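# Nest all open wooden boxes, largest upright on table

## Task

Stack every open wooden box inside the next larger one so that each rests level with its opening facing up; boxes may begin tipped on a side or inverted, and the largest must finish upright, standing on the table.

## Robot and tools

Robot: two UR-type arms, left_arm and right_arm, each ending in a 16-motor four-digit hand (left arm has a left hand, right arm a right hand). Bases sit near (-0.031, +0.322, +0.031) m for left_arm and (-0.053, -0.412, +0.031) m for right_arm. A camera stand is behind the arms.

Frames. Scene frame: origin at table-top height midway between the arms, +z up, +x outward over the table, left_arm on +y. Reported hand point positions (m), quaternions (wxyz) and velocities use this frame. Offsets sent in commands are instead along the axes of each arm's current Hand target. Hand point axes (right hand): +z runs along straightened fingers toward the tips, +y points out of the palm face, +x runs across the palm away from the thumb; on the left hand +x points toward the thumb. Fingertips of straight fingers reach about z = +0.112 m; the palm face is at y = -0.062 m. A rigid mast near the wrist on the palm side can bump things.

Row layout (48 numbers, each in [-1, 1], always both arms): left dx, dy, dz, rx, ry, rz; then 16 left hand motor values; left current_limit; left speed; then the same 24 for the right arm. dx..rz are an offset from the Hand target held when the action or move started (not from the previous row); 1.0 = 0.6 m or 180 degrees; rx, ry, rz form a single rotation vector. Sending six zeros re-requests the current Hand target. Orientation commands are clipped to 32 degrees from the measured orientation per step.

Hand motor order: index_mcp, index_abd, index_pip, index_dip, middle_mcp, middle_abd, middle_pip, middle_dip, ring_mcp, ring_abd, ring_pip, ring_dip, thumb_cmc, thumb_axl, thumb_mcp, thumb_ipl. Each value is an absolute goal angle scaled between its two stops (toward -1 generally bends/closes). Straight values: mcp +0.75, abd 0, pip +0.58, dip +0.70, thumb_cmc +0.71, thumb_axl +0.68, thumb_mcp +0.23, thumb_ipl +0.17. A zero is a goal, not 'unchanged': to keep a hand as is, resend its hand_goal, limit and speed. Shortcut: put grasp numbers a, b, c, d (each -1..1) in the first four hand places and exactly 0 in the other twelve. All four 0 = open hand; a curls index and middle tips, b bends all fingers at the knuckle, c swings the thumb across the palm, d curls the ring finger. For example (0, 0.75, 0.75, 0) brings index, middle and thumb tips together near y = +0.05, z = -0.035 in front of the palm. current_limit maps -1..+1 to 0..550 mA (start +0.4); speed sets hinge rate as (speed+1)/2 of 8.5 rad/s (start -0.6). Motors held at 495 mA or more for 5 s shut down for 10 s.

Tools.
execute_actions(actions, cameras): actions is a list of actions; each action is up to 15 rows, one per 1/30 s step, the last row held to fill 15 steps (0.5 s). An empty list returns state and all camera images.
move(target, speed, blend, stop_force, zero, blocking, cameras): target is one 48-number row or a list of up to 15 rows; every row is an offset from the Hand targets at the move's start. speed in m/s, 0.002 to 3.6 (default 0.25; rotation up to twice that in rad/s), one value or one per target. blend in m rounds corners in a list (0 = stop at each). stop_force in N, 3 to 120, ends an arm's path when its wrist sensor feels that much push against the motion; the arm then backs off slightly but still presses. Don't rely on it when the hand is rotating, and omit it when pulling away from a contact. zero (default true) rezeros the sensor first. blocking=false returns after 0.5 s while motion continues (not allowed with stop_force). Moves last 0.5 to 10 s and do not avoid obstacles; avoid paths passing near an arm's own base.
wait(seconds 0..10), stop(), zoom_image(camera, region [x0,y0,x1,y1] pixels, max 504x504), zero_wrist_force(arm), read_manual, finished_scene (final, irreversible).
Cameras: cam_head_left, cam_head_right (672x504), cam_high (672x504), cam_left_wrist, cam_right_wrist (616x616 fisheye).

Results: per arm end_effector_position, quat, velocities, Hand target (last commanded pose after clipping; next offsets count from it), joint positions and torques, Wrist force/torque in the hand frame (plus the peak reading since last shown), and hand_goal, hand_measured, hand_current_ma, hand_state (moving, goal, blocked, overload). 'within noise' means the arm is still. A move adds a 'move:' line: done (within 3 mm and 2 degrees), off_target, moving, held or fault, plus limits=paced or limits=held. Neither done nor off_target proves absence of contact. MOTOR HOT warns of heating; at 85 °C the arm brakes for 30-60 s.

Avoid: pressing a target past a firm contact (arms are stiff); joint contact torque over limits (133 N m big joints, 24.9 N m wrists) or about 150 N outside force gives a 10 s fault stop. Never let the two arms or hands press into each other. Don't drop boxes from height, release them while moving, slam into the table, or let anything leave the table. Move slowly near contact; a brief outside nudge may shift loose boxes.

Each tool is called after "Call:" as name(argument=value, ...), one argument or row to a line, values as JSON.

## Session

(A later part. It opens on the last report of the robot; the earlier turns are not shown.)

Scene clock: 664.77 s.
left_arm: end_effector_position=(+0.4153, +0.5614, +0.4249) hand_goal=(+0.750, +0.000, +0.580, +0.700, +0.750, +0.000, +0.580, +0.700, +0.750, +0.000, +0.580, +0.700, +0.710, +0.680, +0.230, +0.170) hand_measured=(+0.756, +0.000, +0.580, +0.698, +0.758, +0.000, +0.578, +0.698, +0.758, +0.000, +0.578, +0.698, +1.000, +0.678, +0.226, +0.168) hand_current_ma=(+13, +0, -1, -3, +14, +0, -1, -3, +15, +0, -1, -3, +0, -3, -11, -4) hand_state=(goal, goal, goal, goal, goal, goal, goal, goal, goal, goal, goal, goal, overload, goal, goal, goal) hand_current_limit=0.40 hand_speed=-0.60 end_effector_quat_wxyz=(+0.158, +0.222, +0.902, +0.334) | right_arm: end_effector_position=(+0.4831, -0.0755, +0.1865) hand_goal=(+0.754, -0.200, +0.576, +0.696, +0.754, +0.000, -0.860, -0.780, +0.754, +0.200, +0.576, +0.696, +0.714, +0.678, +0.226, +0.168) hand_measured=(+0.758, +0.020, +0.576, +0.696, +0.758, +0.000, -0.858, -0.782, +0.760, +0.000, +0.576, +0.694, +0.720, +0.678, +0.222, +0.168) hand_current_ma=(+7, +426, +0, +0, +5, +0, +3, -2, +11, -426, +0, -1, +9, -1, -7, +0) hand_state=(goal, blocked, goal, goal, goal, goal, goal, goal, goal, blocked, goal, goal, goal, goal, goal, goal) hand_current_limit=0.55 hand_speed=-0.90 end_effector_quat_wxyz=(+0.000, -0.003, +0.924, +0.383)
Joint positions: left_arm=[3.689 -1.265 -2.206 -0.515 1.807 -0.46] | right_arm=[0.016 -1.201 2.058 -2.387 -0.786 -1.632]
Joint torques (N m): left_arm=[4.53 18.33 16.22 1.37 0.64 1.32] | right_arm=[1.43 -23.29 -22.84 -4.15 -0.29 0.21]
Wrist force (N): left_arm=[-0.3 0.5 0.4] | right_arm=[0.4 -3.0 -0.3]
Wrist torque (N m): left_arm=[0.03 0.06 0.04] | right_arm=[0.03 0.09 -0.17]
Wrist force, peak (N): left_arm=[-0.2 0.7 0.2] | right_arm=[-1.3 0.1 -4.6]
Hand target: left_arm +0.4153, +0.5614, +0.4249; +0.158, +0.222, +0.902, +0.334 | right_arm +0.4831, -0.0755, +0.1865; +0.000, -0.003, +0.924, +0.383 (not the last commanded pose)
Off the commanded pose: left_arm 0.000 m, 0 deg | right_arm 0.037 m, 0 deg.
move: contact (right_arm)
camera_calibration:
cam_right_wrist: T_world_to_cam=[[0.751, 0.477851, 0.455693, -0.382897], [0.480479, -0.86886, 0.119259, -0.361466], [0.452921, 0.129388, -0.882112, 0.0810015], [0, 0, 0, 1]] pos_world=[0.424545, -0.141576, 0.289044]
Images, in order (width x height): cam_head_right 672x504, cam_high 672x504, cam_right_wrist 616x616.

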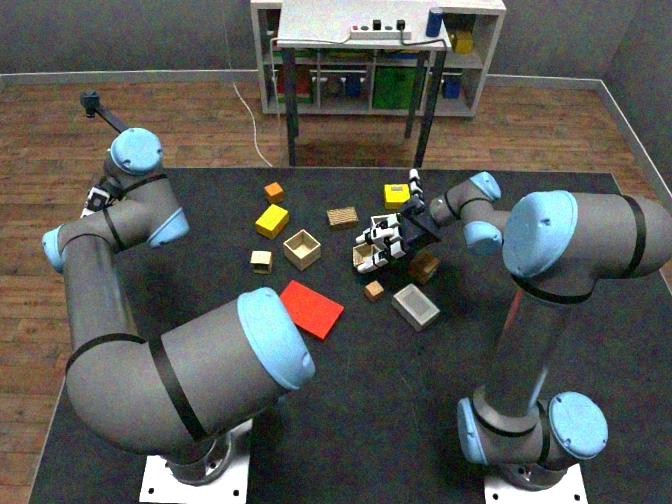

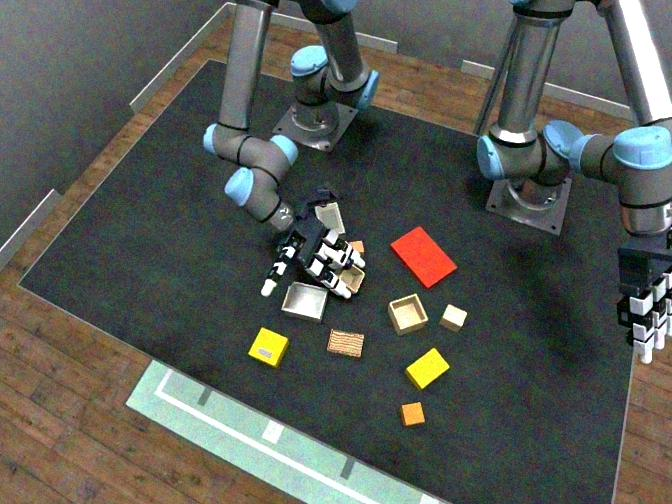

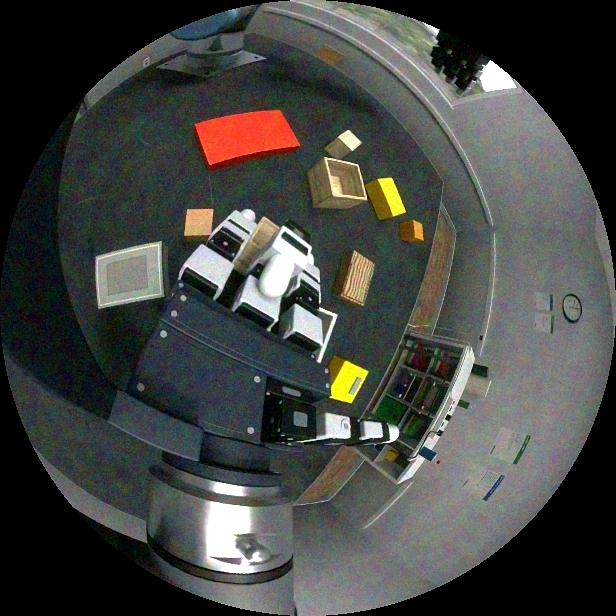

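Call:
move(
  target=[
    [0,0,0,0,0,0, 0,0,0,0,0,0,0,0,0,0,0,0,0,0,0,0,0.4,-0.6, 0,0.0236,-0.0236,0,0,0, 0.754,-0.2,0.576,0.696,0.754,0,-0.86,-0.78,0.754,0.2,0.576,0.696,0.714,0.678,0.226,0.168,0.55,-0.9],
    [0,0,0,0,0,0, 0,0,0,0,0,0,0,0,0,0,0,0,0,0,0,0,0.4,-0.6, 0,0.0884,0.0412,0,0,0, 0.754,-0.2,0.576,0.696,0.754,0,-0.86,-0.78,0.754,0.2,0.576,0.696,0.714,0.678,0.226,0.168,0.55,-0.9],
    [0,0,0,0,0,0, 0,0,0,0,0,0,0,0,0,0,0,0,0,0,0,0,0.4,-0.6, 0,0.0666,0.063,0,0,0, 0.754,-0.2,0.576,0.696,0.754,0,-0.86,-0.78,0.754,0.2,0.576,0.696,0.714,0.678,0.226,0.168,0.55,-0.9],
    [0,0,0,0,0,0, 0,0,0,0,0,0,0,0,0,0,0,0,0,0,0,0,0.4,-0.6, 0,0.0299,0.0509,0,0,0, 0.754,-0.2,0.576,0.696,0.754,0,-0.86,-0.78,0.754,0.2,0.576,0.696,0.714,0.678,0.226,0.168,0.55,-0.9],
    [0,0,0,0,0,0, 0,0,0,0,0,0,0,0,0,0,0,0,0,0,0,0,0.4,-0.6, 0,-0.0075,0.0488,0,0,0, 0.754,-0.2,0.576,0.696,0.754,0,-0.86,-0.78,0.754,0.2,0.576,0.696,0.714,0.678,0.226,0.168,0.55,-0.9],
  ],
  speed=[0.1,0.15,0.06,0.05,0.05],
  blend=[0.005,0.005,0.002,0.01,0],
  cameras=["cam_right_wrist","cam_high","cam_head_right"],
)

Call:
zoom_image(
  camera="cam_right_wrist",
  region=[220, 190, 320, 290],
)

Call:
zoom_image(
  camera="cam_high",
  region=[320, 240, 400, 320],
)

Call:
zoom_image(
  camera="cam_head_right",
  region=[320, 200, 400, 280],
)

Scene clock: 740.00 s.
left_arm: end_effector_position=(+0.4153, +0.5614, +0.4249) hand_goal=(+0.750, +0.000, +0.580, +0.700, +0.750, +0.000, +0.580, +0.700, +0.750, +0.000, +0.580, +0.700, +0.710, +0.680, +0.230, +0.170) hand_measured=(+0.756, +0.000, +0.580, +0.698, +0.758, +0.000, +0.578, +0.698, +0.758, +0.000, +0.578, +0.698, +1.000, +0.678, +0.226, +0.168) hand_current_ma=(+13, +0, -1, -3, +14, +0, -1, -3, +15, +0, -1, -3, +0, -3, -11, -4) hand_state=(goal, goal, goal, goal, goal, goal, goal, goal, goal, goal, goal, goal, overload, goal, goal, goal) hand_current_limit=0.40 hand_speed=-0.60 end_effector_quat_wxyz=(+0.158, +0.222, +0.902, +0.334) | right_arm: end_effector_position=(+0.4831, -0.0581, +0.1625) hand_goal=(+0.754, -0.200, +0.576, +0.696, +0.754, +0.000, -0.860, -0.780, +0.754, +0.200, +0.576, +0.696, +0.714, +0.678, +0.226, +0.168) hand_measured=(+0.758, +0.020, +0.576, +0.696, +0.758, +0.000, -0.858, -0.782, +0.756, +0.000, +0.576, +0.694, +0.720, +0.678, +0.222, +0.168) hand_current_ma=(+5, +426, +0, +0, +5, +0, +3, -2, +4, -426, +0, -1, +9, -1, -7, +0) hand_state=(goal, blocked, goal, goal, goal, goal, goal, goal, goal, blocked, goal, goal, goal, goal, goal, goal) hand_current_limit=0.55 hand_speed=-0.90 end_effector_quat_wxyz=(+0.000, -0.003, +0.924, +0.383)
Joint positions: left_arm=[3.689 -1.265 -2.206 -0.515 1.807 -0.46] | right_arm=[0.051 -1.137 2.063 -2.489 -0.785 -1.584]
Joint torques (N m): left_arm=[4.77 17.56 17.19 1.28 0.7 1.36] | right_arm=[9.09 -40.55 -23.48 -2.44 3.41 1.77]
Wrist force (N): left_arm=[-0.3 0.4 -0.1] | right_arm=[0.2 -2.6 -0.6]
Wrist torque (N m): left_arm=[0.04 0.05 0.04] | right_arm=[0.05 0.17 -0.19]
Wrist force, peak (N): left_arm=[-0.3 0.6 0.4] | right_arm=[0.3 -1.3 -3.8]
Hand target: left_arm +0.4153, +0.5614, +0.4249; +0.158, +0.222, +0.902, +0.334 | right_arm +0.4831, -0.0580, +0.1626; +0.000, -0.003, +0.924, +0.383
Off the commanded pose: left_arm 0.000 m, 0 deg | right_arm 0.000 m, 0 deg.
move: done
camera_calibration:
cam_right_wrist: T_world_to_cam=[[0.751158, 0.477728, 0.455563, -0.380247], [0.480343, -0.868943, 0.119204, -0.343376], [0.452805, 0.129285, -0.882187, 0.0576809], [0, 0, 0, 1]] pos_world=[0.424446, -0.124176, 0.265044]
Images, in order (width x height): cam_head_right 672x504, cam_high 672x504, cam_right_wrist 616x616.

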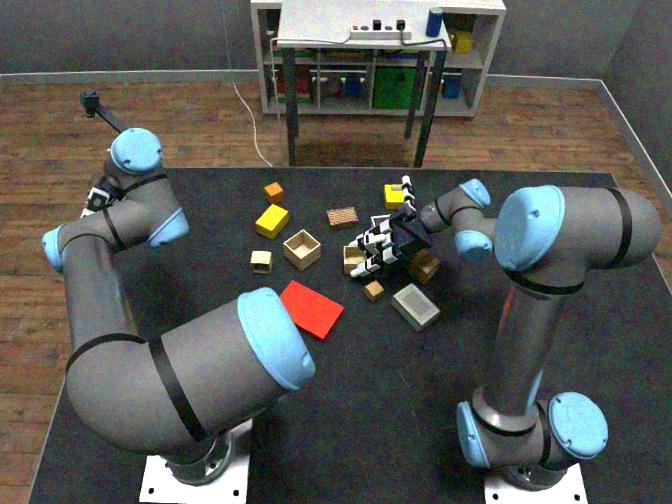

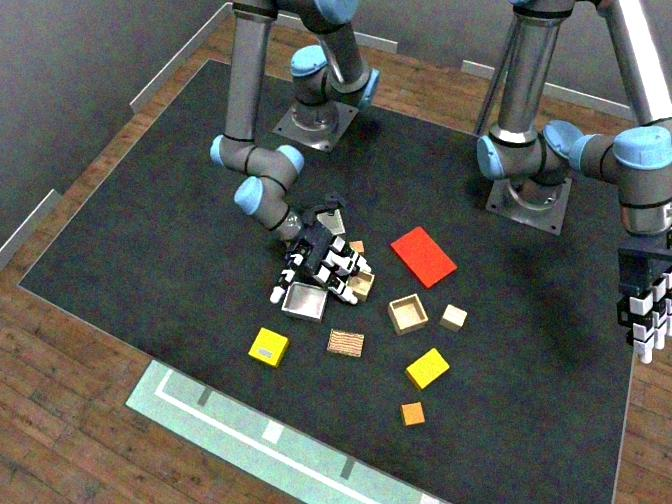

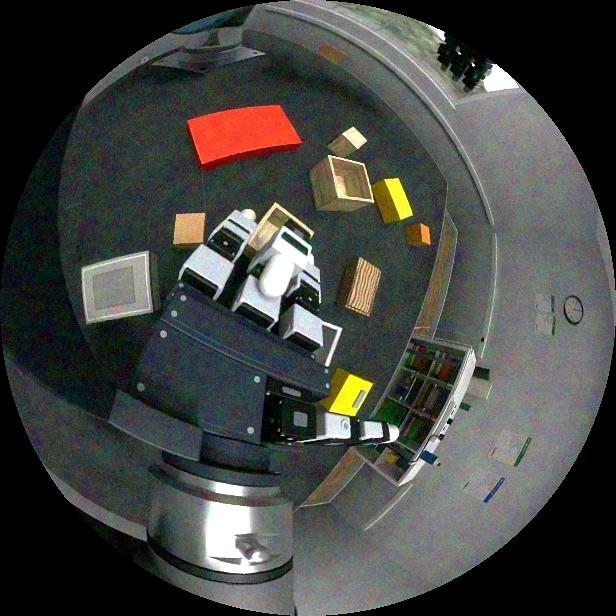

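Scaled by 5.040 from the camera's 616x616 image, which has a finer 880x880 frame.

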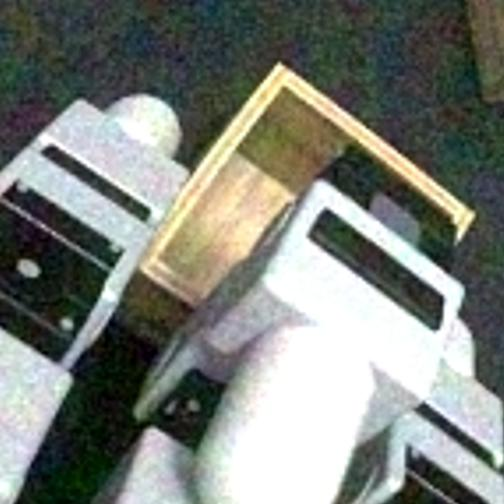

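Scaled by 6.300.

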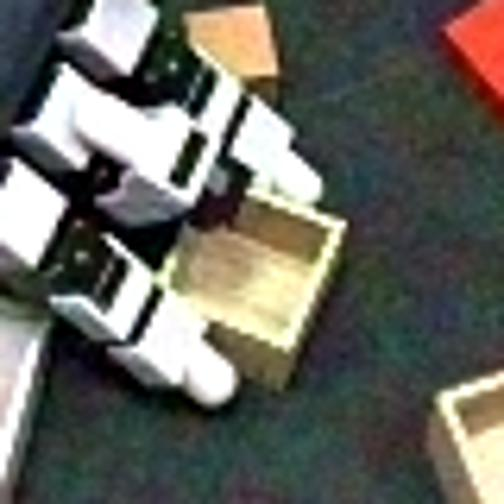

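Scaled by 6.300.

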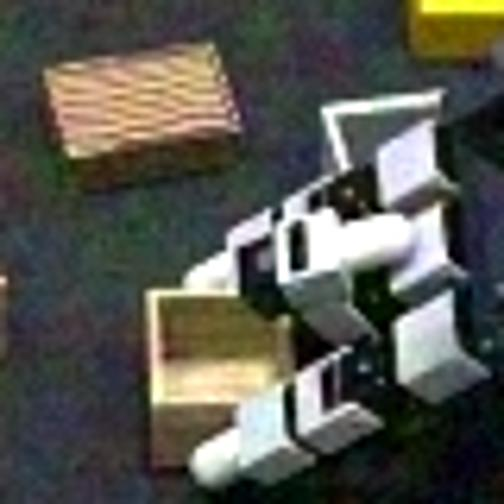

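Call:
move(
  target=[
    [0,0,0,0,0,0, 0,0,0,0,0,0,0,0,0,0,0,0,0,0,0,0,0.4,-0.6, 0,0,0,0,0,0, 0.754,0.15,0.576,0.696,0.754,0,-0.86,-0.78,0.754,-0.15,0.576,0.696,0.714,0.678,0.226,0.168,0.4,-0.9],
    [0,0,0,0,0,0, 0,0,0,0,0,0,0,0,0,0,0,0,0,0,0,0,0.4,-0.6, 0,0,-0.1167,0,0,0, 0.754,0.15,0.576,0.696,0.754,0,-0.86,-0.78,0.754,-0.15,0.576,0.696,0.714,0.678,0.226,0.168,0.4,-0.9],
    [0,0,0,0,0,0, 0,0,0,0,0,0,0,0,0,0,0,0,0,0,0,0,0.4,-0.6, 0.0335,0.2138,0.0078,0.25,0,0, 0.754,-0.11,0.576,0.696,0.754,0.11,0.576,0.696,0.754,-0.1,-0.86,-0.78,0.714,0.678,0.226,0.168,0.4,-0.6],
  ],
  speed=[0.2,0.12,0.3],
  blend=[0,0.02,0],
  cameras=["cam_right_wrist","cam_high","cam_head_right"],
)

Call:
zoom_image(
  camera="cam_right_wrist",
  region=[180, 130, 430, 380],
)

Call:
zoom_image(
  camera="cam_high",
  region=[320, 220, 460, 360],
)

Call:
zoom_image(
  camera="cam_head_right",
  region=[270, 180, 390, 300],
)

Scene clock: 766.60 s.
left_arm: end_effector_position=(+0.4153, +0.5614, +0.4249) hand_goal=(+0.750, +0.000, +0.580, +0.700, +0.750, +0.000, +0.580, +0.700, +0.750, +0.000, +0.580, +0.700, +0.710, +0.680, +0.230, +0.170) hand_measured=(+0.756, +0.000, +0.580, +0.698, +0.758, +0.000, +0.578, +0.698, +0.758, +0.000, +0.578, +0.698, +1.000, +0.678, +0.226, +0.168) hand_current_ma=(+13, +0, -1, -3, +14, +0, -1, -3, +15, +0, -1, -3, +0, -3, -11, -4) hand_state=(goal, goal, goal, goal, goal, goal, goal, goal, goal, goal, goal, goal, overload, goal, goal, goal) hand_current_limit=0.40 hand_speed=-0.60 end_effector_quat_wxyz=(+0.158, +0.222, +0.902, +0.334) | right_arm: end_effector_position=(+0.4622, +0.0359, +0.2500) hand_goal=(+0.754, -0.110, +0.576, +0.696, +0.754, +0.110, +0.576, +0.696, +0.754, -0.100, -0.860, -0.780, +0.714, +0.678, +0.226, +0.168) hand_measured=(+0.764, -0.094, +0.580, +0.696, +0.744, +0.094, +0.564, +0.690, +0.754, -0.102, -0.852, -0.778, +0.716, +0.678, +0.222, +0.168) hand_current_ma=(+16, +24, +5, +0, -20, -25, -23, -10, +1, -3, +13, +3, +2, -1, -7, +0) hand_state=(goal, goal, goal, goal, goal, goal, goal, goal, goal, goal, goal, goal, goal, goal, goal, goal) hand_current_limit=0.40 hand_speed=-0.60 end_effector_quat_wxyz=(+0.001, -0.003, +1.000, +0.000)
Joint positions: left_arm=[3.689 -1.265 -2.206 -0.515 1.807 -0.46] | right_arm=[0.469 -1.274 1.586 -1.885 -1.572 -1.162]
Joint torques (N m): left_arm=[3.43 19.08 16.08 1.2 0.92 1.3] | right_arm=[9.61 -28.11 -30.7 -0.22 -1.77 0.8]
Wrist force (N): left_arm=[-0.6 0.5 -0.2] | right_arm=[0.4 -0.7 0.2]
Wrist torque (N m): left_arm=[0.06 0.08 0.01] | right_arm=[-0.04 -0.05 0.13]
Wrist force, peak (N): left_arm=[-0.6 0.7 0.1] | right_arm=[-0.2 -4.2 -2.0]
Hand target: left_arm +0.4153, +0.5614, +0.4249; +0.158, +0.222, +0.902, +0.334 | right_arm +0.4622, +0.0359, +0.2500; +0.001, -0.003, +1.000, +0.000
Off the commanded pose: left_arm 0.000 m, 0 deg | right_arm 0.000 m, 0 deg.
move: done
camera_calibration:
cam_right_wrist: T_world_to_cam=[[0.751072, 0.660112, -0.0119433, -0.338958], [0.477015, -0.530061, 0.701065, -0.418149], [0.456451, -0.532247, -0.712998, 0.111942], [0, 0, 0, 1]] pos_world=[0.402949, 0.0616864, 0.368916]
Images, in order (width x height): cam_head_right 672x504, cam_high 672x504, cam_right_wrist 616x616.

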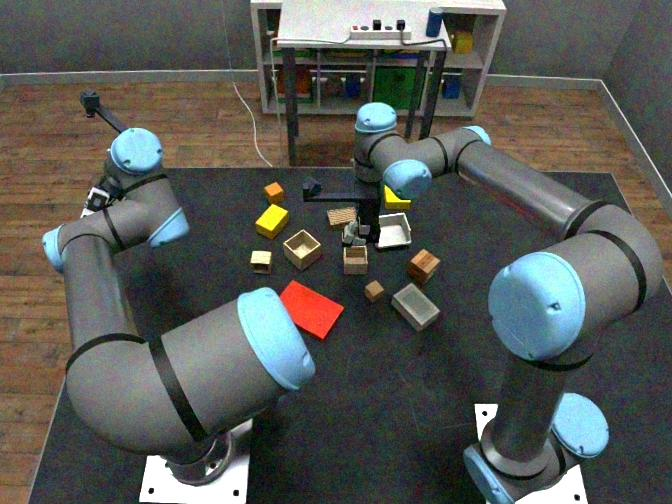

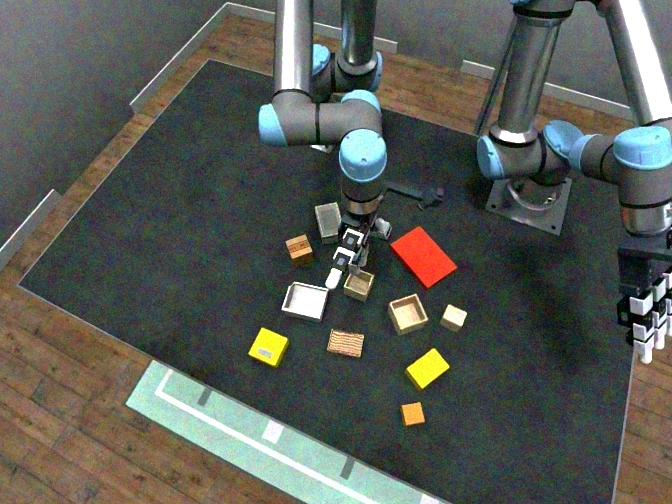

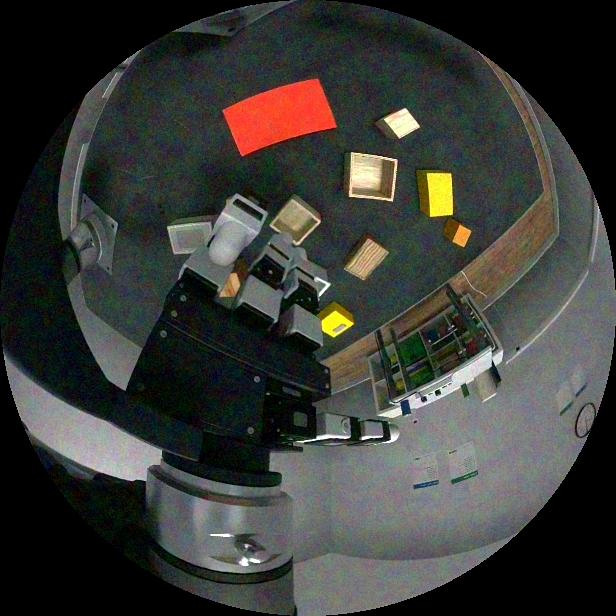

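Scaled by 2.016 from the camera's 616x616 image, which has a finer 880x880 frame.

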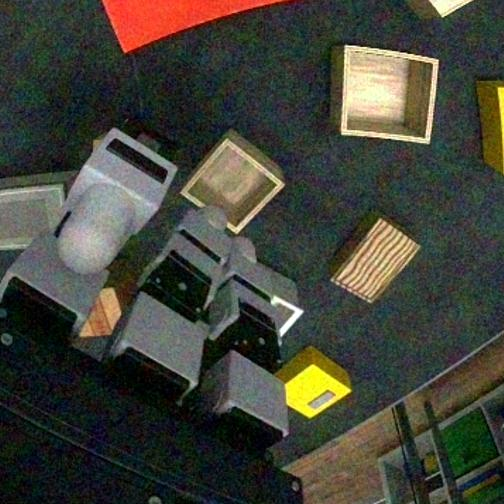

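Scaled by 3.600.

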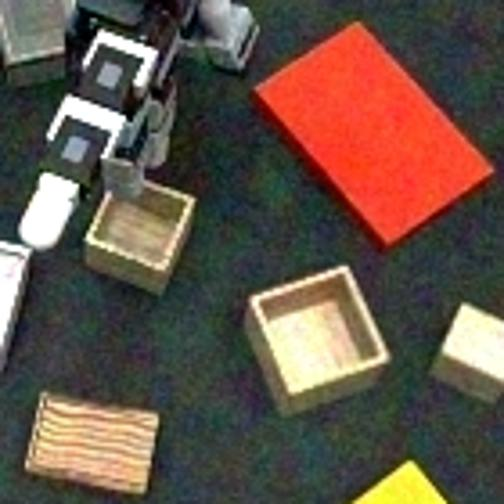

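Scaled by 4.200.

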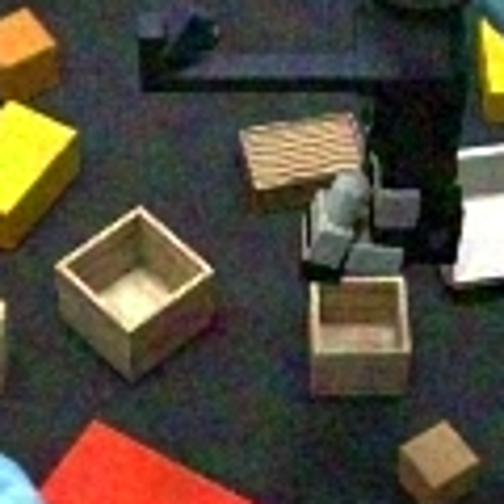

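Call:
zoom_image(
  camera="cam_right_wrist",
  region=[260, 185, 330, 255],
)

Call:
zoom_image(
  camera="cam_right_wrist",
  region=[330, 140, 410, 220],
)

Scaled by 7.200 from the camera's 616x616 image, which has a finer 880x880 frame.

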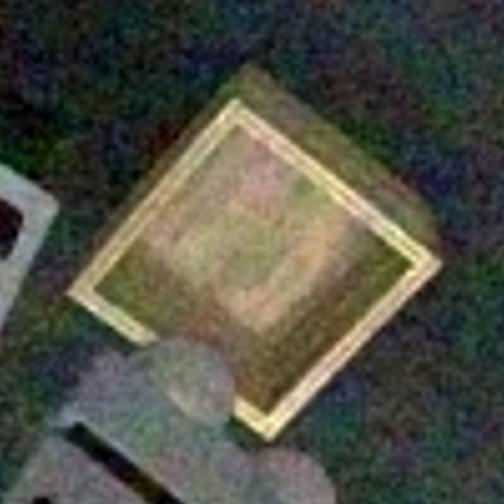

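Scaled by 6.300 from the camera's 616x616 image, which has a finer 880x880 frame.

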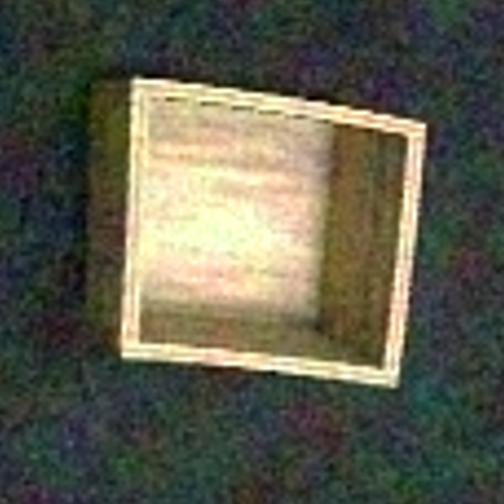

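Call:
move(
  target=[0,0,0,0,0,0, 0,0,0,0,0,0,0,0,0,0,0,0,0,0,0,0,0.4,-0.6, -0.0028,-0.0105,0.0667,0,0,0, 0.754,-0.18,0.576,0.696,0.754,0.18,0.576,0.696,0.754,-0.1,-0.86,-0.78,0.714,0.678,0.226,0.168,0.0,-0.6],
  speed=0.15,
  cameras=["cam_right_wrist"],
)

Call:
zoom_image(
  camera="cam_right_wrist",
  region=[240, 170, 340, 270],
)

Scene clock: 796.20 s.
left_arm: end_effector_position=(+0.4153, +0.5614, +0.4249) hand_goal=(+0.750, +0.000, +0.580, +0.700, +0.750, +0.000, +0.580, +0.700, +0.750, +0.000, +0.580, +0.700, +0.710, +0.680, +0.230, +0.170) hand_measured=(+0.756, +0.000, +0.580, +0.698, +0.758, +0.000, +0.578, +0.698, +0.758, +0.000, +0.578, +0.698, +1.000, +0.678, +0.226, +0.168) hand_current_ma=(+13, +0, -1, -3, +14, +0, -1, -3, +15, +0, -1, -3, +0, -3, -11, -4) hand_state=(goal, goal, goal, goal, goal, goal, goal, goal, goal, goal, goal, goal, overload, goal, goal, goal) hand_current_limit=0.40 hand_speed=-0.60 end_effector_quat_wxyz=(+0.158, +0.222, +0.902, +0.334) | right_arm: end_effector_position=(+0.4641, +0.0295, +0.2099) hand_goal=(+0.754, -0.180, +0.576, +0.696, +0.754, +0.180, +0.576, +0.696, +0.754, -0.100, -0.860, -0.780, +0.714, +0.678, +0.226, +0.168) hand_measured=(+0.764, -0.098, +0.580, +0.696, +0.744, +0.098, +0.564, +0.690, +0.754, -0.102, -0.852, -0.778, +0.716, +0.678, +0.222, +0.168) hand_current_ma=(+16, +220, +5, +0, -20, -223, -23, -10, +1, -3, +12, +3, +2, -1, -7, +0) hand_state=(goal, blocked, goal, goal, goal, blocked, goal, goal, goal, goal, goal, goal, goal, goal, goal, goal) hand_current_limit=0.00 hand_speed=-0.60 end_effector_quat_wxyz=(+0.001, -0.003, +1.000, +0.000)
Joint positions: left_arm=[3.689 -1.265 -2.206 -0.515 1.807 -0.46] | right_arm=[0.458 -1.246 1.657 -1.984 -1.572 -1.172]
Joint torques (N m): left_arm=[5.01 18.04 16.73 1.25 0.9 1.25] | right_arm=[7.36 -40.74 -23.16 -1.83 1.68 0.57]
Wrist force (N): left_arm=[-0.1 0.2 0.1] | right_arm=[0.5 -0.5 0.2]
Wrist torque (N m): left_arm=[0.00 0.04 0.06] | right_arm=[-0.02 -0.07 0.14]
Wrist force, peak (N): left_arm=[-0.2 0.6 0.3] | right_arm=[0.4 -0.8 1.4]
Hand target: left_arm +0.4153, +0.5614, +0.4249; +0.158, +0.222, +0.902, +0.334 | right_arm +0.4640, +0.0296, +0.2099; +0.001, -0.003, +1.000, +0.000
Off the commanded pose: left_arm 0.000 m, 0 deg | right_arm 0.000 m, 0 deg.
move: done
camera_calibration:
cam_right_wrist: T_world_to_cam=[[0.751104, 0.660073, -0.0120905, -0.336666], [0.477031, -0.529977, 0.701118, -0.39438], [0.456381, -0.53238, -0.712943, 0.0792188], [0, 0, 0, 1]] pos_world=[0.404849, 0.0553862, 0.328915]
Images, in order (width x height): cam_right_wrist 616x616.

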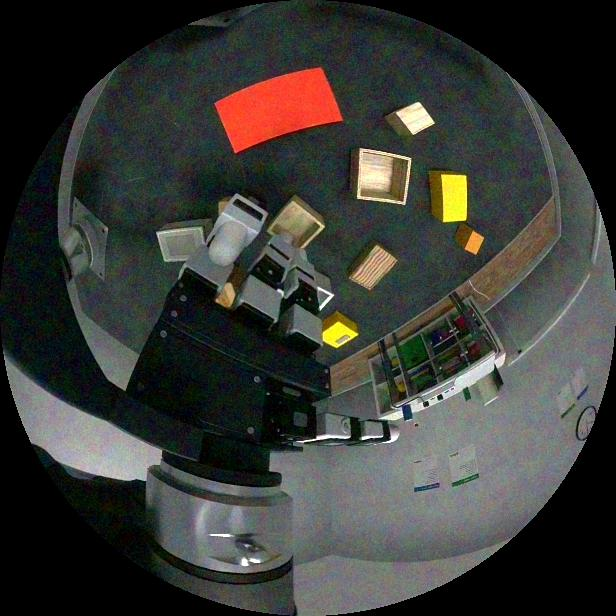

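Scaled by 5.040 from the camera's 616x616 image, which has a finer 880x880 frame.

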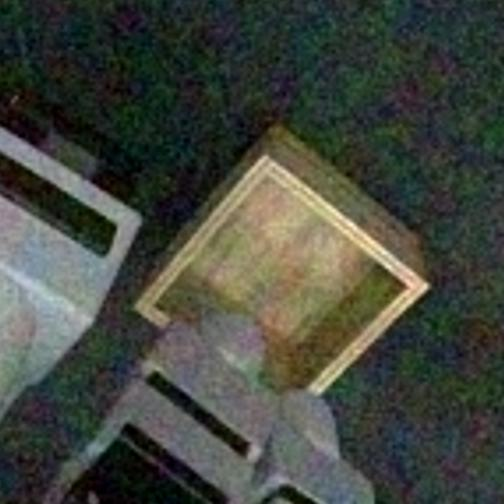

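Call:
move(
  target=[0,0,0,0,0,0, 0,0,0,0,0,0,0,0,0,0,0,0,0,0,0,0,0.4,-0.6, -0.0893,-0.0372,0.0332,0,0,0.25, 0.754,-0.1,0.576,0.696,0.754,0.1,0.576,0.696,0.754,-0.1,-0.86,-0.78,0.714,0.678,0.226,0.168,0.3,-0.6],
  speed=0.25,
  cameras=["cam_right_wrist","cam_high"],
)

Call:
zoom_image(
  camera="cam_right_wrist",
  region=[210, 160, 330, 280],
)

Call:
zoom_image(
  camera="cam_high",
  region=[310, 210, 430, 330],
)

Scene clock: 814.43 s.
left_arm: end_effector_position=(+0.4153, +0.5614, +0.4249) hand_goal=(+0.750, +0.000, +0.580, +0.700, +0.750, +0.000, +0.580, +0.700, +0.750, +0.000, +0.580, +0.700, +0.710, +0.680, +0.230, +0.170) hand_measured=(+0.756, +0.000, +0.580, +0.698, +0.758, +0.000, +0.578, +0.698, +0.758, +0.000, +0.578, +0.698, +1.000, +0.678, +0.226, +0.168) hand_current_ma=(+13, +0, -1, -3, +14, +0, -1, -3, +15, +0, -1, -3, +0, -3, -11, -4) hand_state=(goal, goal, goal, goal, goal, goal, goal, goal, goal, goal, goal, goal, overload, goal, goal, goal) hand_current_limit=0.40 hand_speed=-0.60 end_effector_quat_wxyz=(+0.158, +0.222, +0.902, +0.334) | right_arm: end_effector_position=(+0.5178, +0.0077, +0.1901) hand_goal=(+0.754, -0.100, +0.576, +0.696, +0.754, +0.100, +0.576, +0.696, +0.754, -0.100, -0.860, -0.780, +0.714, +0.678, +0.226, +0.168) hand_measured=(+0.756, -0.092, +0.578, +0.696, +0.748, +0.092, +0.572, +0.692, +0.754, -0.102, -0.852, -0.778, +0.716, +0.678, +0.222, +0.168) hand_current_ma=(+2, +10, +3, +0, -10, -10, -6, -4, +1, -3, +12, +3, +2, -1, -7, +0) hand_state=(goal, goal, goal, goal, goal, goal, goal, goal, goal, goal, goal, goal, goal, goal, goal, goal) hand_current_limit=0.30 hand_speed=-0.60 end_effector_quat_wxyz=(+0.001, +0.380, +0.925, +0.001)
Joint positions: left_arm=[3.689 -1.265 -2.206 -0.515 1.807 -0.46] | right_arm=[0.487 -1.202 1.651 -2.022 -1.572 -0.359]
Joint torques (N m): left_arm=[2.92 18.24 16.98 1.37 1.21 1.33] | right_arm=[-8.22 -44.22 -12.78 -0.1 -1.72 1.06]
Wrist force (N): left_arm=[-0.4 0.3 0.2] | right_arm=[0.3 -0.7 0.2]
Wrist torque (N m): left_arm=[0.01 0.07 0.03] | right_arm=[-0.05 -0.03 0.12]
Wrist force, peak (N): left_arm=[-0.4 0.8 0.2] | right_arm=[0.7 -1.1 0.3]
Hand target: left_arm +0.4153, +0.5614, +0.4249; +0.158, +0.222, +0.902, +0.334 | right_arm +0.5178, +0.0076, +0.1901; +0.001, +0.380, +0.925, +0.001
Off the commanded pose: left_arm 0.000 m, 0 deg | right_arm 0.000 m, 0 deg.
move: done
camera_calibration:
cam_right_wrist: T_world_to_cam=[[0.997884, -0.0639952, -0.0115344, -0.485132], [-0.037665, -0.713429, 0.699714, -0.149527], [-0.0530073, -0.697799, -0.71433, 0.294243], [0, 0, 0, 1]] pos_world=[0.494071, 0.0675993, 0.309217]
Images, in order (width x height): cam_high 672x504, cam_right_wrist 616x616.

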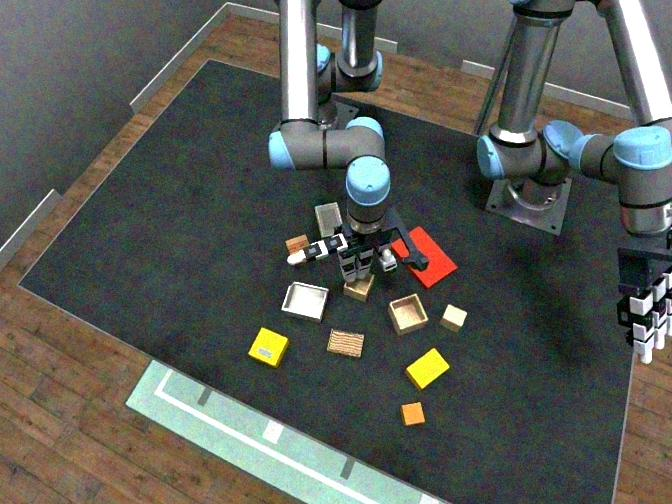

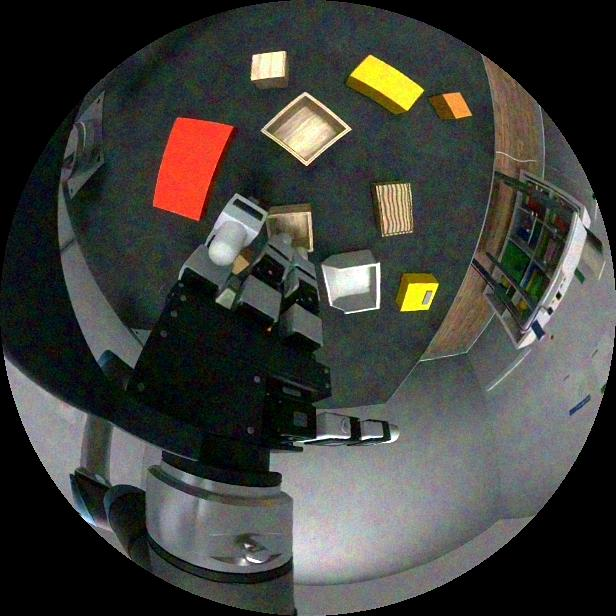

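Scaled by 4.200 from the camera's 616x616 image, which has a finer 880x880 frame.

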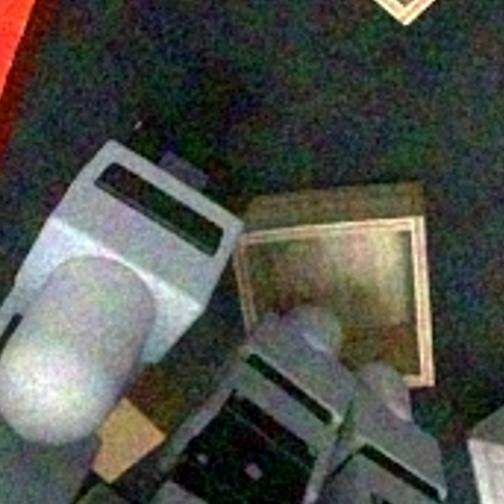

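Scaled by 4.200.

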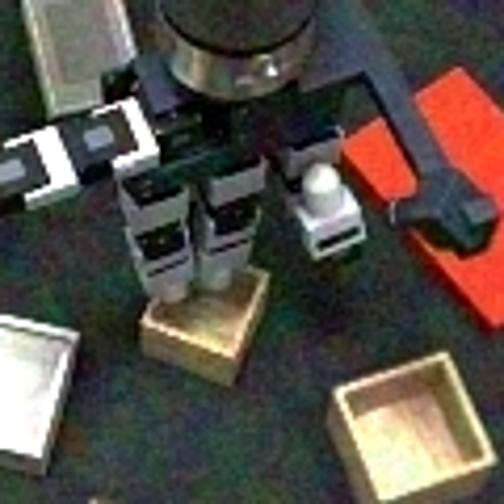

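Call:
move(
  target=[0,0,0,0,0,0, 0,0,0,0,0,0,0,0,0,0,0,0,0,0,0,0,0.4,-0.6, 0.0047,-0.0023,0.0683,0,0,0, 0.754,-0.1,0.576,0.696,0.754,0.1,0.576,0.696,0.754,-0.1,-0.86,-0.78,0.714,0.678,0.226,0.168,0.3,-0.6],
  speed=0.08,
  stop_force=5,
  cameras=["cam_right_wrist","cam_high"],
)

Call:
zoom_image(
  camera="cam_right_wrist",
  region=[210, 160, 330, 280],
)

Call:
zoom_image(
  camera="cam_high",
  region=[310, 210, 430, 330],
)

Scene clock: 831.43 s.
left_arm: end_effector_position=(+0.4153, +0.5614, +0.4249) hand_goal=(+0.750, +0.000, +0.580, +0.700, +0.750, +0.000, +0.580, +0.700, +0.750, +0.000, +0.580, +0.700, +0.710, +0.680, +0.230, +0.170) hand_measured=(+0.756, +0.000, +0.580, +0.698, +0.758, +0.000, +0.578, +0.698, +0.758, +0.000, +0.578, +0.698, +1.000, +0.678, +0.226, +0.168) hand_current_ma=(+13, +0, -1, -3, +14, +0, -1, -3, +15, +0, -1, -3, +0, -3, -11, -4) hand_state=(goal, goal, goal, goal, goal, goal, goal, goal, goal, goal, goal, goal, overload, goal, goal, goal) hand_current_limit=0.40 hand_speed=-0.60 end_effector_quat_wxyz=(+0.158, +0.222, +0.902, +0.334) | right_arm: end_effector_position=(+0.5149, +0.0086, +0.1491) hand_goal=(+0.754, -0.100, +0.576, +0.696, +0.754, +0.100, +0.576, +0.696, +0.754, -0.100, -0.860, -0.780, +0.714, +0.678, +0.226, +0.168) hand_measured=(+0.754, -0.094, +0.578, +0.696, +0.748, +0.092, +0.572, +0.692, +0.754, -0.102, -0.852, -0.778, +0.716, +0.678, +0.222, +0.168) hand_current_ma=(+1, +9, +2, +0, -9, -10, -6, -4, +1, -3, +12, +3, +2, -1, -7, +0) hand_state=(goal, goal, goal, goal, goal, goal, goal, goal, goal, goal, goal, goal, goal, goal, goal, goal) hand_current_limit=0.30 hand_speed=-0.60 end_effector_quat_wxyz=(+0.001, +0.380, +0.925, +0.001)
Joint positions: left_arm=[3.689 -1.265 -2.206 -0.515 1.807 -0.46] | right_arm=[0.49 -1.159 1.707 -2.121 -1.572 -0.355]
Joint torques (N m): left_arm=[4.2 18.13 16.45 1.38 1.42 1.25] | right_arm=[-4.86 -43.67 -28.41 -4.03 -0.2 -0.41]
Wrist force (N): left_arm=[-0.2 0.2 0.1] | right_arm=[0.1 -0.7 0.1]
Wrist torque (N m): left_arm=[-0.01 0.05 0.05] | right_arm=[-0.04 -0.02 -0.03]
Wrist force, peak (N): left_arm=[-0.5 0.5 0.4] | right_arm=[0.2 -1.1 0.2]
Hand target: left_arm +0.4153, +0.5614, +0.4249; +0.158, +0.222, +0.902, +0.334 | right_arm +0.5149, +0.0086, +0.1492; +0.001, +0.380, +0.925, +0.001
Off the commanded pose: left_arm 0.000 m, 0 deg | right_arm 0.000 m, 0 deg.
move: done
camera_calibration:
cam_right_wrist: T_world_to_cam=[[0.997869, -0.0642096, -0.011605, -0.482607], [-0.0377649, -0.71337, 0.699769, -0.120205], [-0.0532106, -0.69784, -0.714275, 0.265587], [0, 0, 0, 1]] pos_world=[0.491171, 0.0685987, 0.268217]
Images, in order (width x height): cam_high 672x504, cam_right_wrist 616x616.

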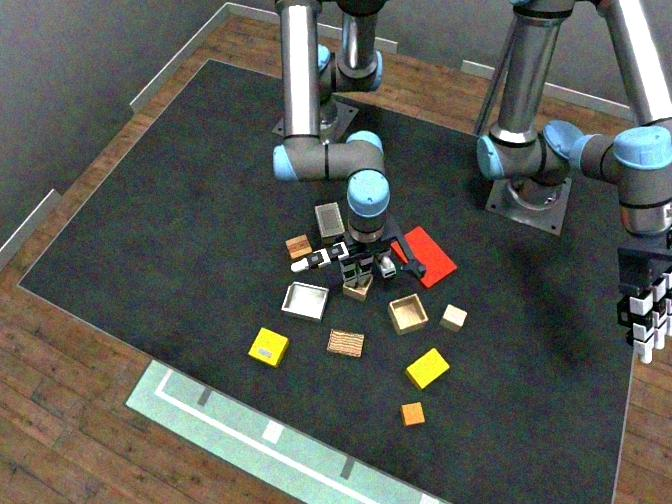

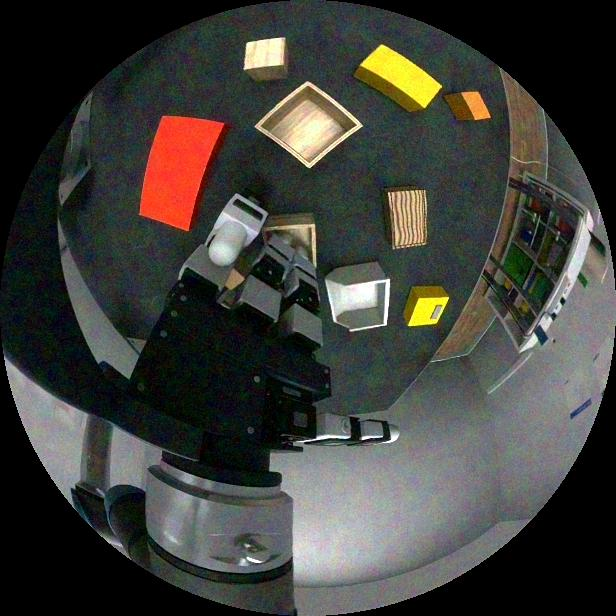

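Scaled by 4.200 from the camera's 616x616 image, which has a finer 880x880 frame.

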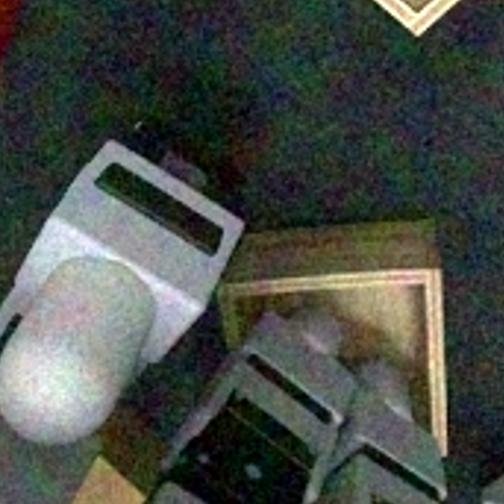

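Scaled by 4.200.

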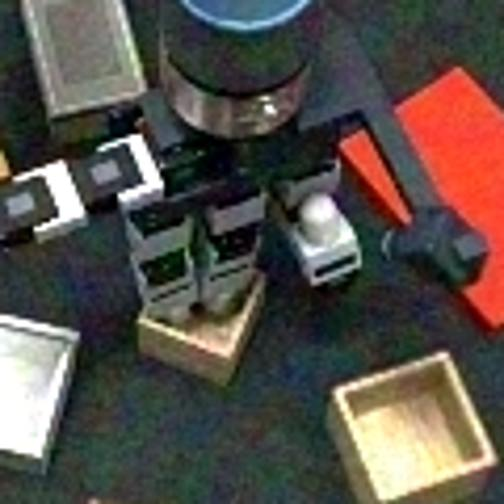

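Call:
move(
  target=[
    [0,0,0,0,0,0, 0,0,0,0,0,0,0,0,0,0,0,0,0,0,0,0,0.4,-0.6, 0,0,0,0,0,0, 0.754,0.15,0.576,0.696,0.754,-0.15,0.576,0.696,0.754,-0.1,-0.86,-0.78,0.714,0.678,0.226,0.168,0.4,-0.9],
    [0,0,0,0,0,0, 0,0,0,0,0,0,0,0,0,0,0,0,0,0,0,0,0.4,-0.6, 0,0,-0.05,0,0,0, 0.754,0.15,0.576,0.696,0.754,-0.15,0.576,0.696,0.754,-0.1,-0.86,-0.78,0.714,0.678,0.226,0.168,0.4,-0.9],
  ],
  speed=0.08,
  cameras=["cam_right_wrist","cam_high","cam_head_right"],
)

Call:
zoom_image(
  camera="cam_right_wrist",
  region=[210, 160, 330, 280],
)

Call:
zoom_image(
  camera="cam_high",
  region=[310, 210, 430, 330],
)

Call:
zoom_image(
  camera="cam_head_right",
  region=[300, 190, 400, 290],
)

Scene clock: 837.63 s.
left_arm: end_effector_position=(+0.4153, +0.5614, +0.4249) hand_goal=(+0.750, +0.000, +0.580, +0.700, +0.750, +0.000, +0.580, +0.700, +0.750, +0.000, +0.580, +0.700, +0.710, +0.680, +0.230, +0.170) hand_measured=(+0.756, +0.000, +0.580, +0.698, +0.758, +0.000, +0.578, +0.698, +0.758, +0.000, +0.578, +0.698, +1.000, +0.678, +0.226, +0.168) hand_current_ma=(+13, +0, -1, -3, +14, +0, -1, -3, +15, +0, -1, -3, +0, -3, -11, -4) hand_state=(goal, goal, goal, goal, goal, goal, goal, goal, goal, goal, goal, goal, overload, goal, goal, goal) hand_current_limit=0.40 hand_speed=-0.60 end_effector_quat_wxyz=(+0.158, +0.222, +0.902, +0.334) | right_arm: end_effector_position=(+0.5149, +0.0086, +0.1792) hand_goal=(+0.754, +0.150, +0.576, +0.696, +0.754, -0.150, +0.576, +0.696, +0.754, -0.100, -0.860, -0.780, +0.714, +0.678, +0.226, +0.168) hand_measured=(+0.748, +0.012, +0.574, +0.696, +0.756, -0.002, +0.576, +0.694, +0.754, -0.102, -0.852, -0.778, +0.716, +0.678, +0.222, +0.168) hand_current_ma=(-11, -385, -3, +0, +3, +385, +0, -1, +1, -3, +12, +3, +2, -1, -7, +0) hand_state=(goal, blocked, goal, goal, goal, blocked, goal, goal, goal, goal, goal, goal, goal, goal, goal, goal) hand_current_limit=0.40 hand_speed=-0.90 end_effector_quat_wxyz=(+0.001, +0.380, +0.925, +0.001)
Joint positions: left_arm=[3.689 -1.265 -2.206 -0.515 1.807 -0.46] | right_arm=[0.49 -1.194 1.671 -2.05 -1.572 -0.355]
Joint torques (N m): left_arm=[2.37 18.3 15.58 1.42 1.44 1.17] | right_arm=[0.02 -29.57 -12.89 -4.3 0.46 1.21]
Wrist force (N): left_arm=[-0.3 0.2 0.3] | right_arm=[0.5 -0.8 0.9]
Wrist torque (N m): left_arm=[0.00 0.05 0.04] | right_arm=[-0.12 -0.07 0.00]
Wrist force, peak (N): left_arm=[-0.4 0.6 0.0] | right_arm=[0.6 -0.8 1.5]
Hand target: left_arm +0.4153, +0.5614, +0.4249; +0.158, +0.222, +0.902, +0.334 | right_arm +0.5149, +0.0086, +0.1792; +0.001, +0.380, +0.925, +0.001
Off the commanded pose: left_arm 0.000 m, 0 deg | right_arm 0.000 m, 0 deg.
move: done
camera_calibration:
cam_right_wrist: T_world_to_cam=[[0.997867, -0.0642802, -0.0113993, -0.482319], [-0.0379629, -0.713411, 0.699717, -0.141224], [-0.0531103, -0.697791, -0.714329, 0.286981], [0, 0, 0, 1]] pos_world=[0.491171, 0.0684986, 0.298318]
Images, in order (width x height): cam_head_right 672x504, cam_high 672x504, cam_right_wrist 616x616.

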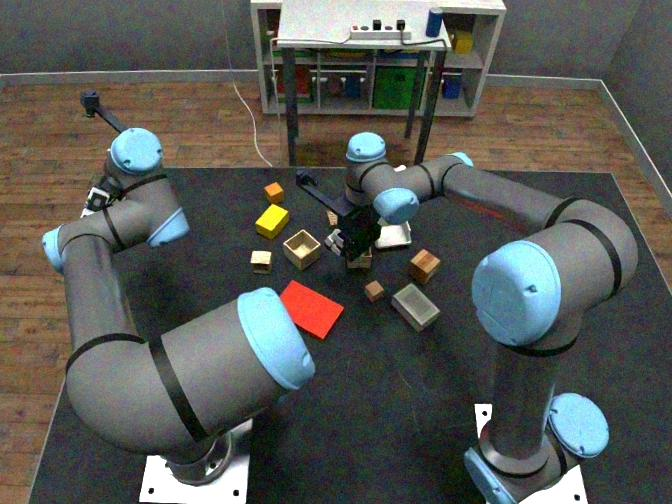

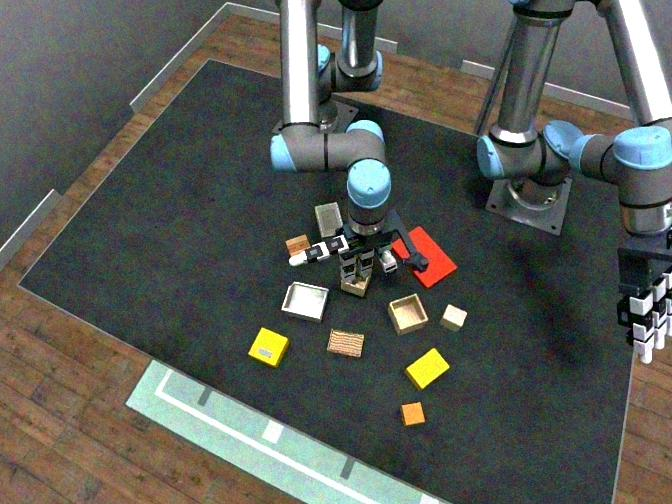

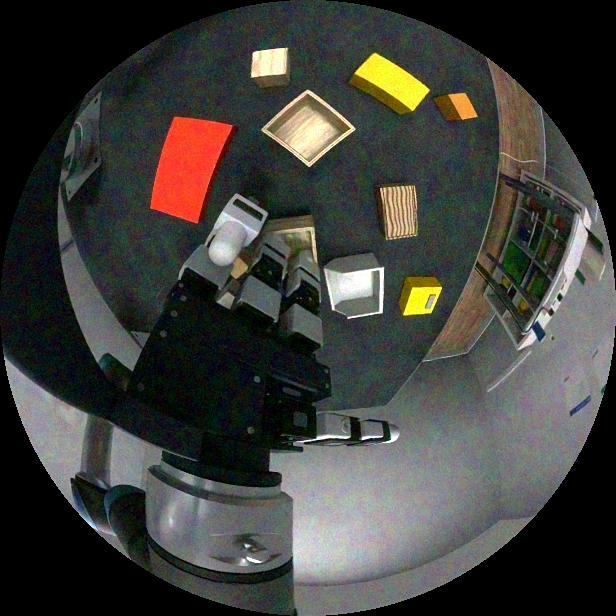

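Scaled by 4.200 from the camera's 616x616 image, which has a finer 880x880 frame.

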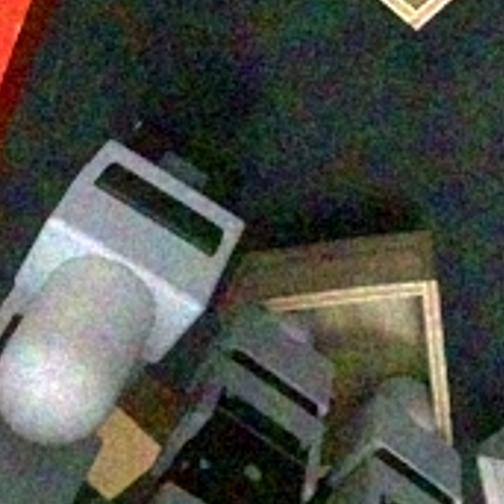

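Scaled by 4.200.

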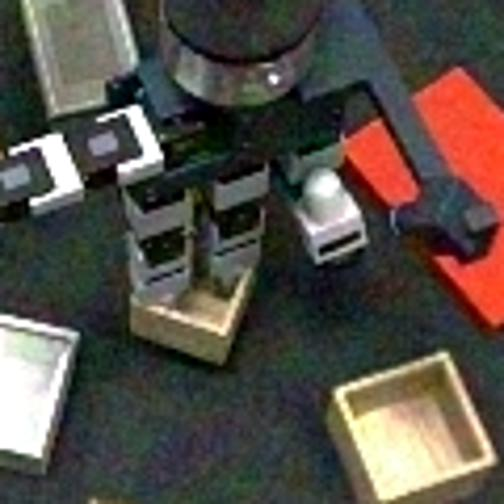

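Scaled by 5.040.

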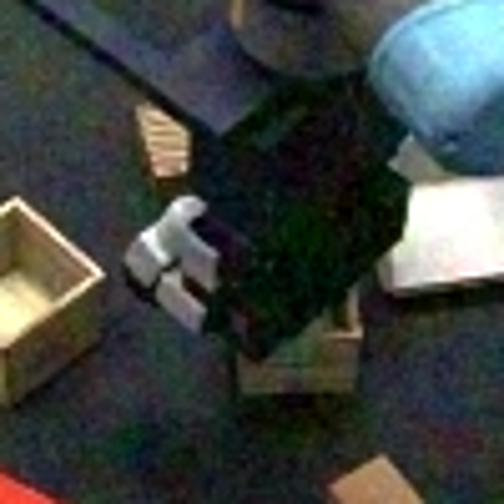

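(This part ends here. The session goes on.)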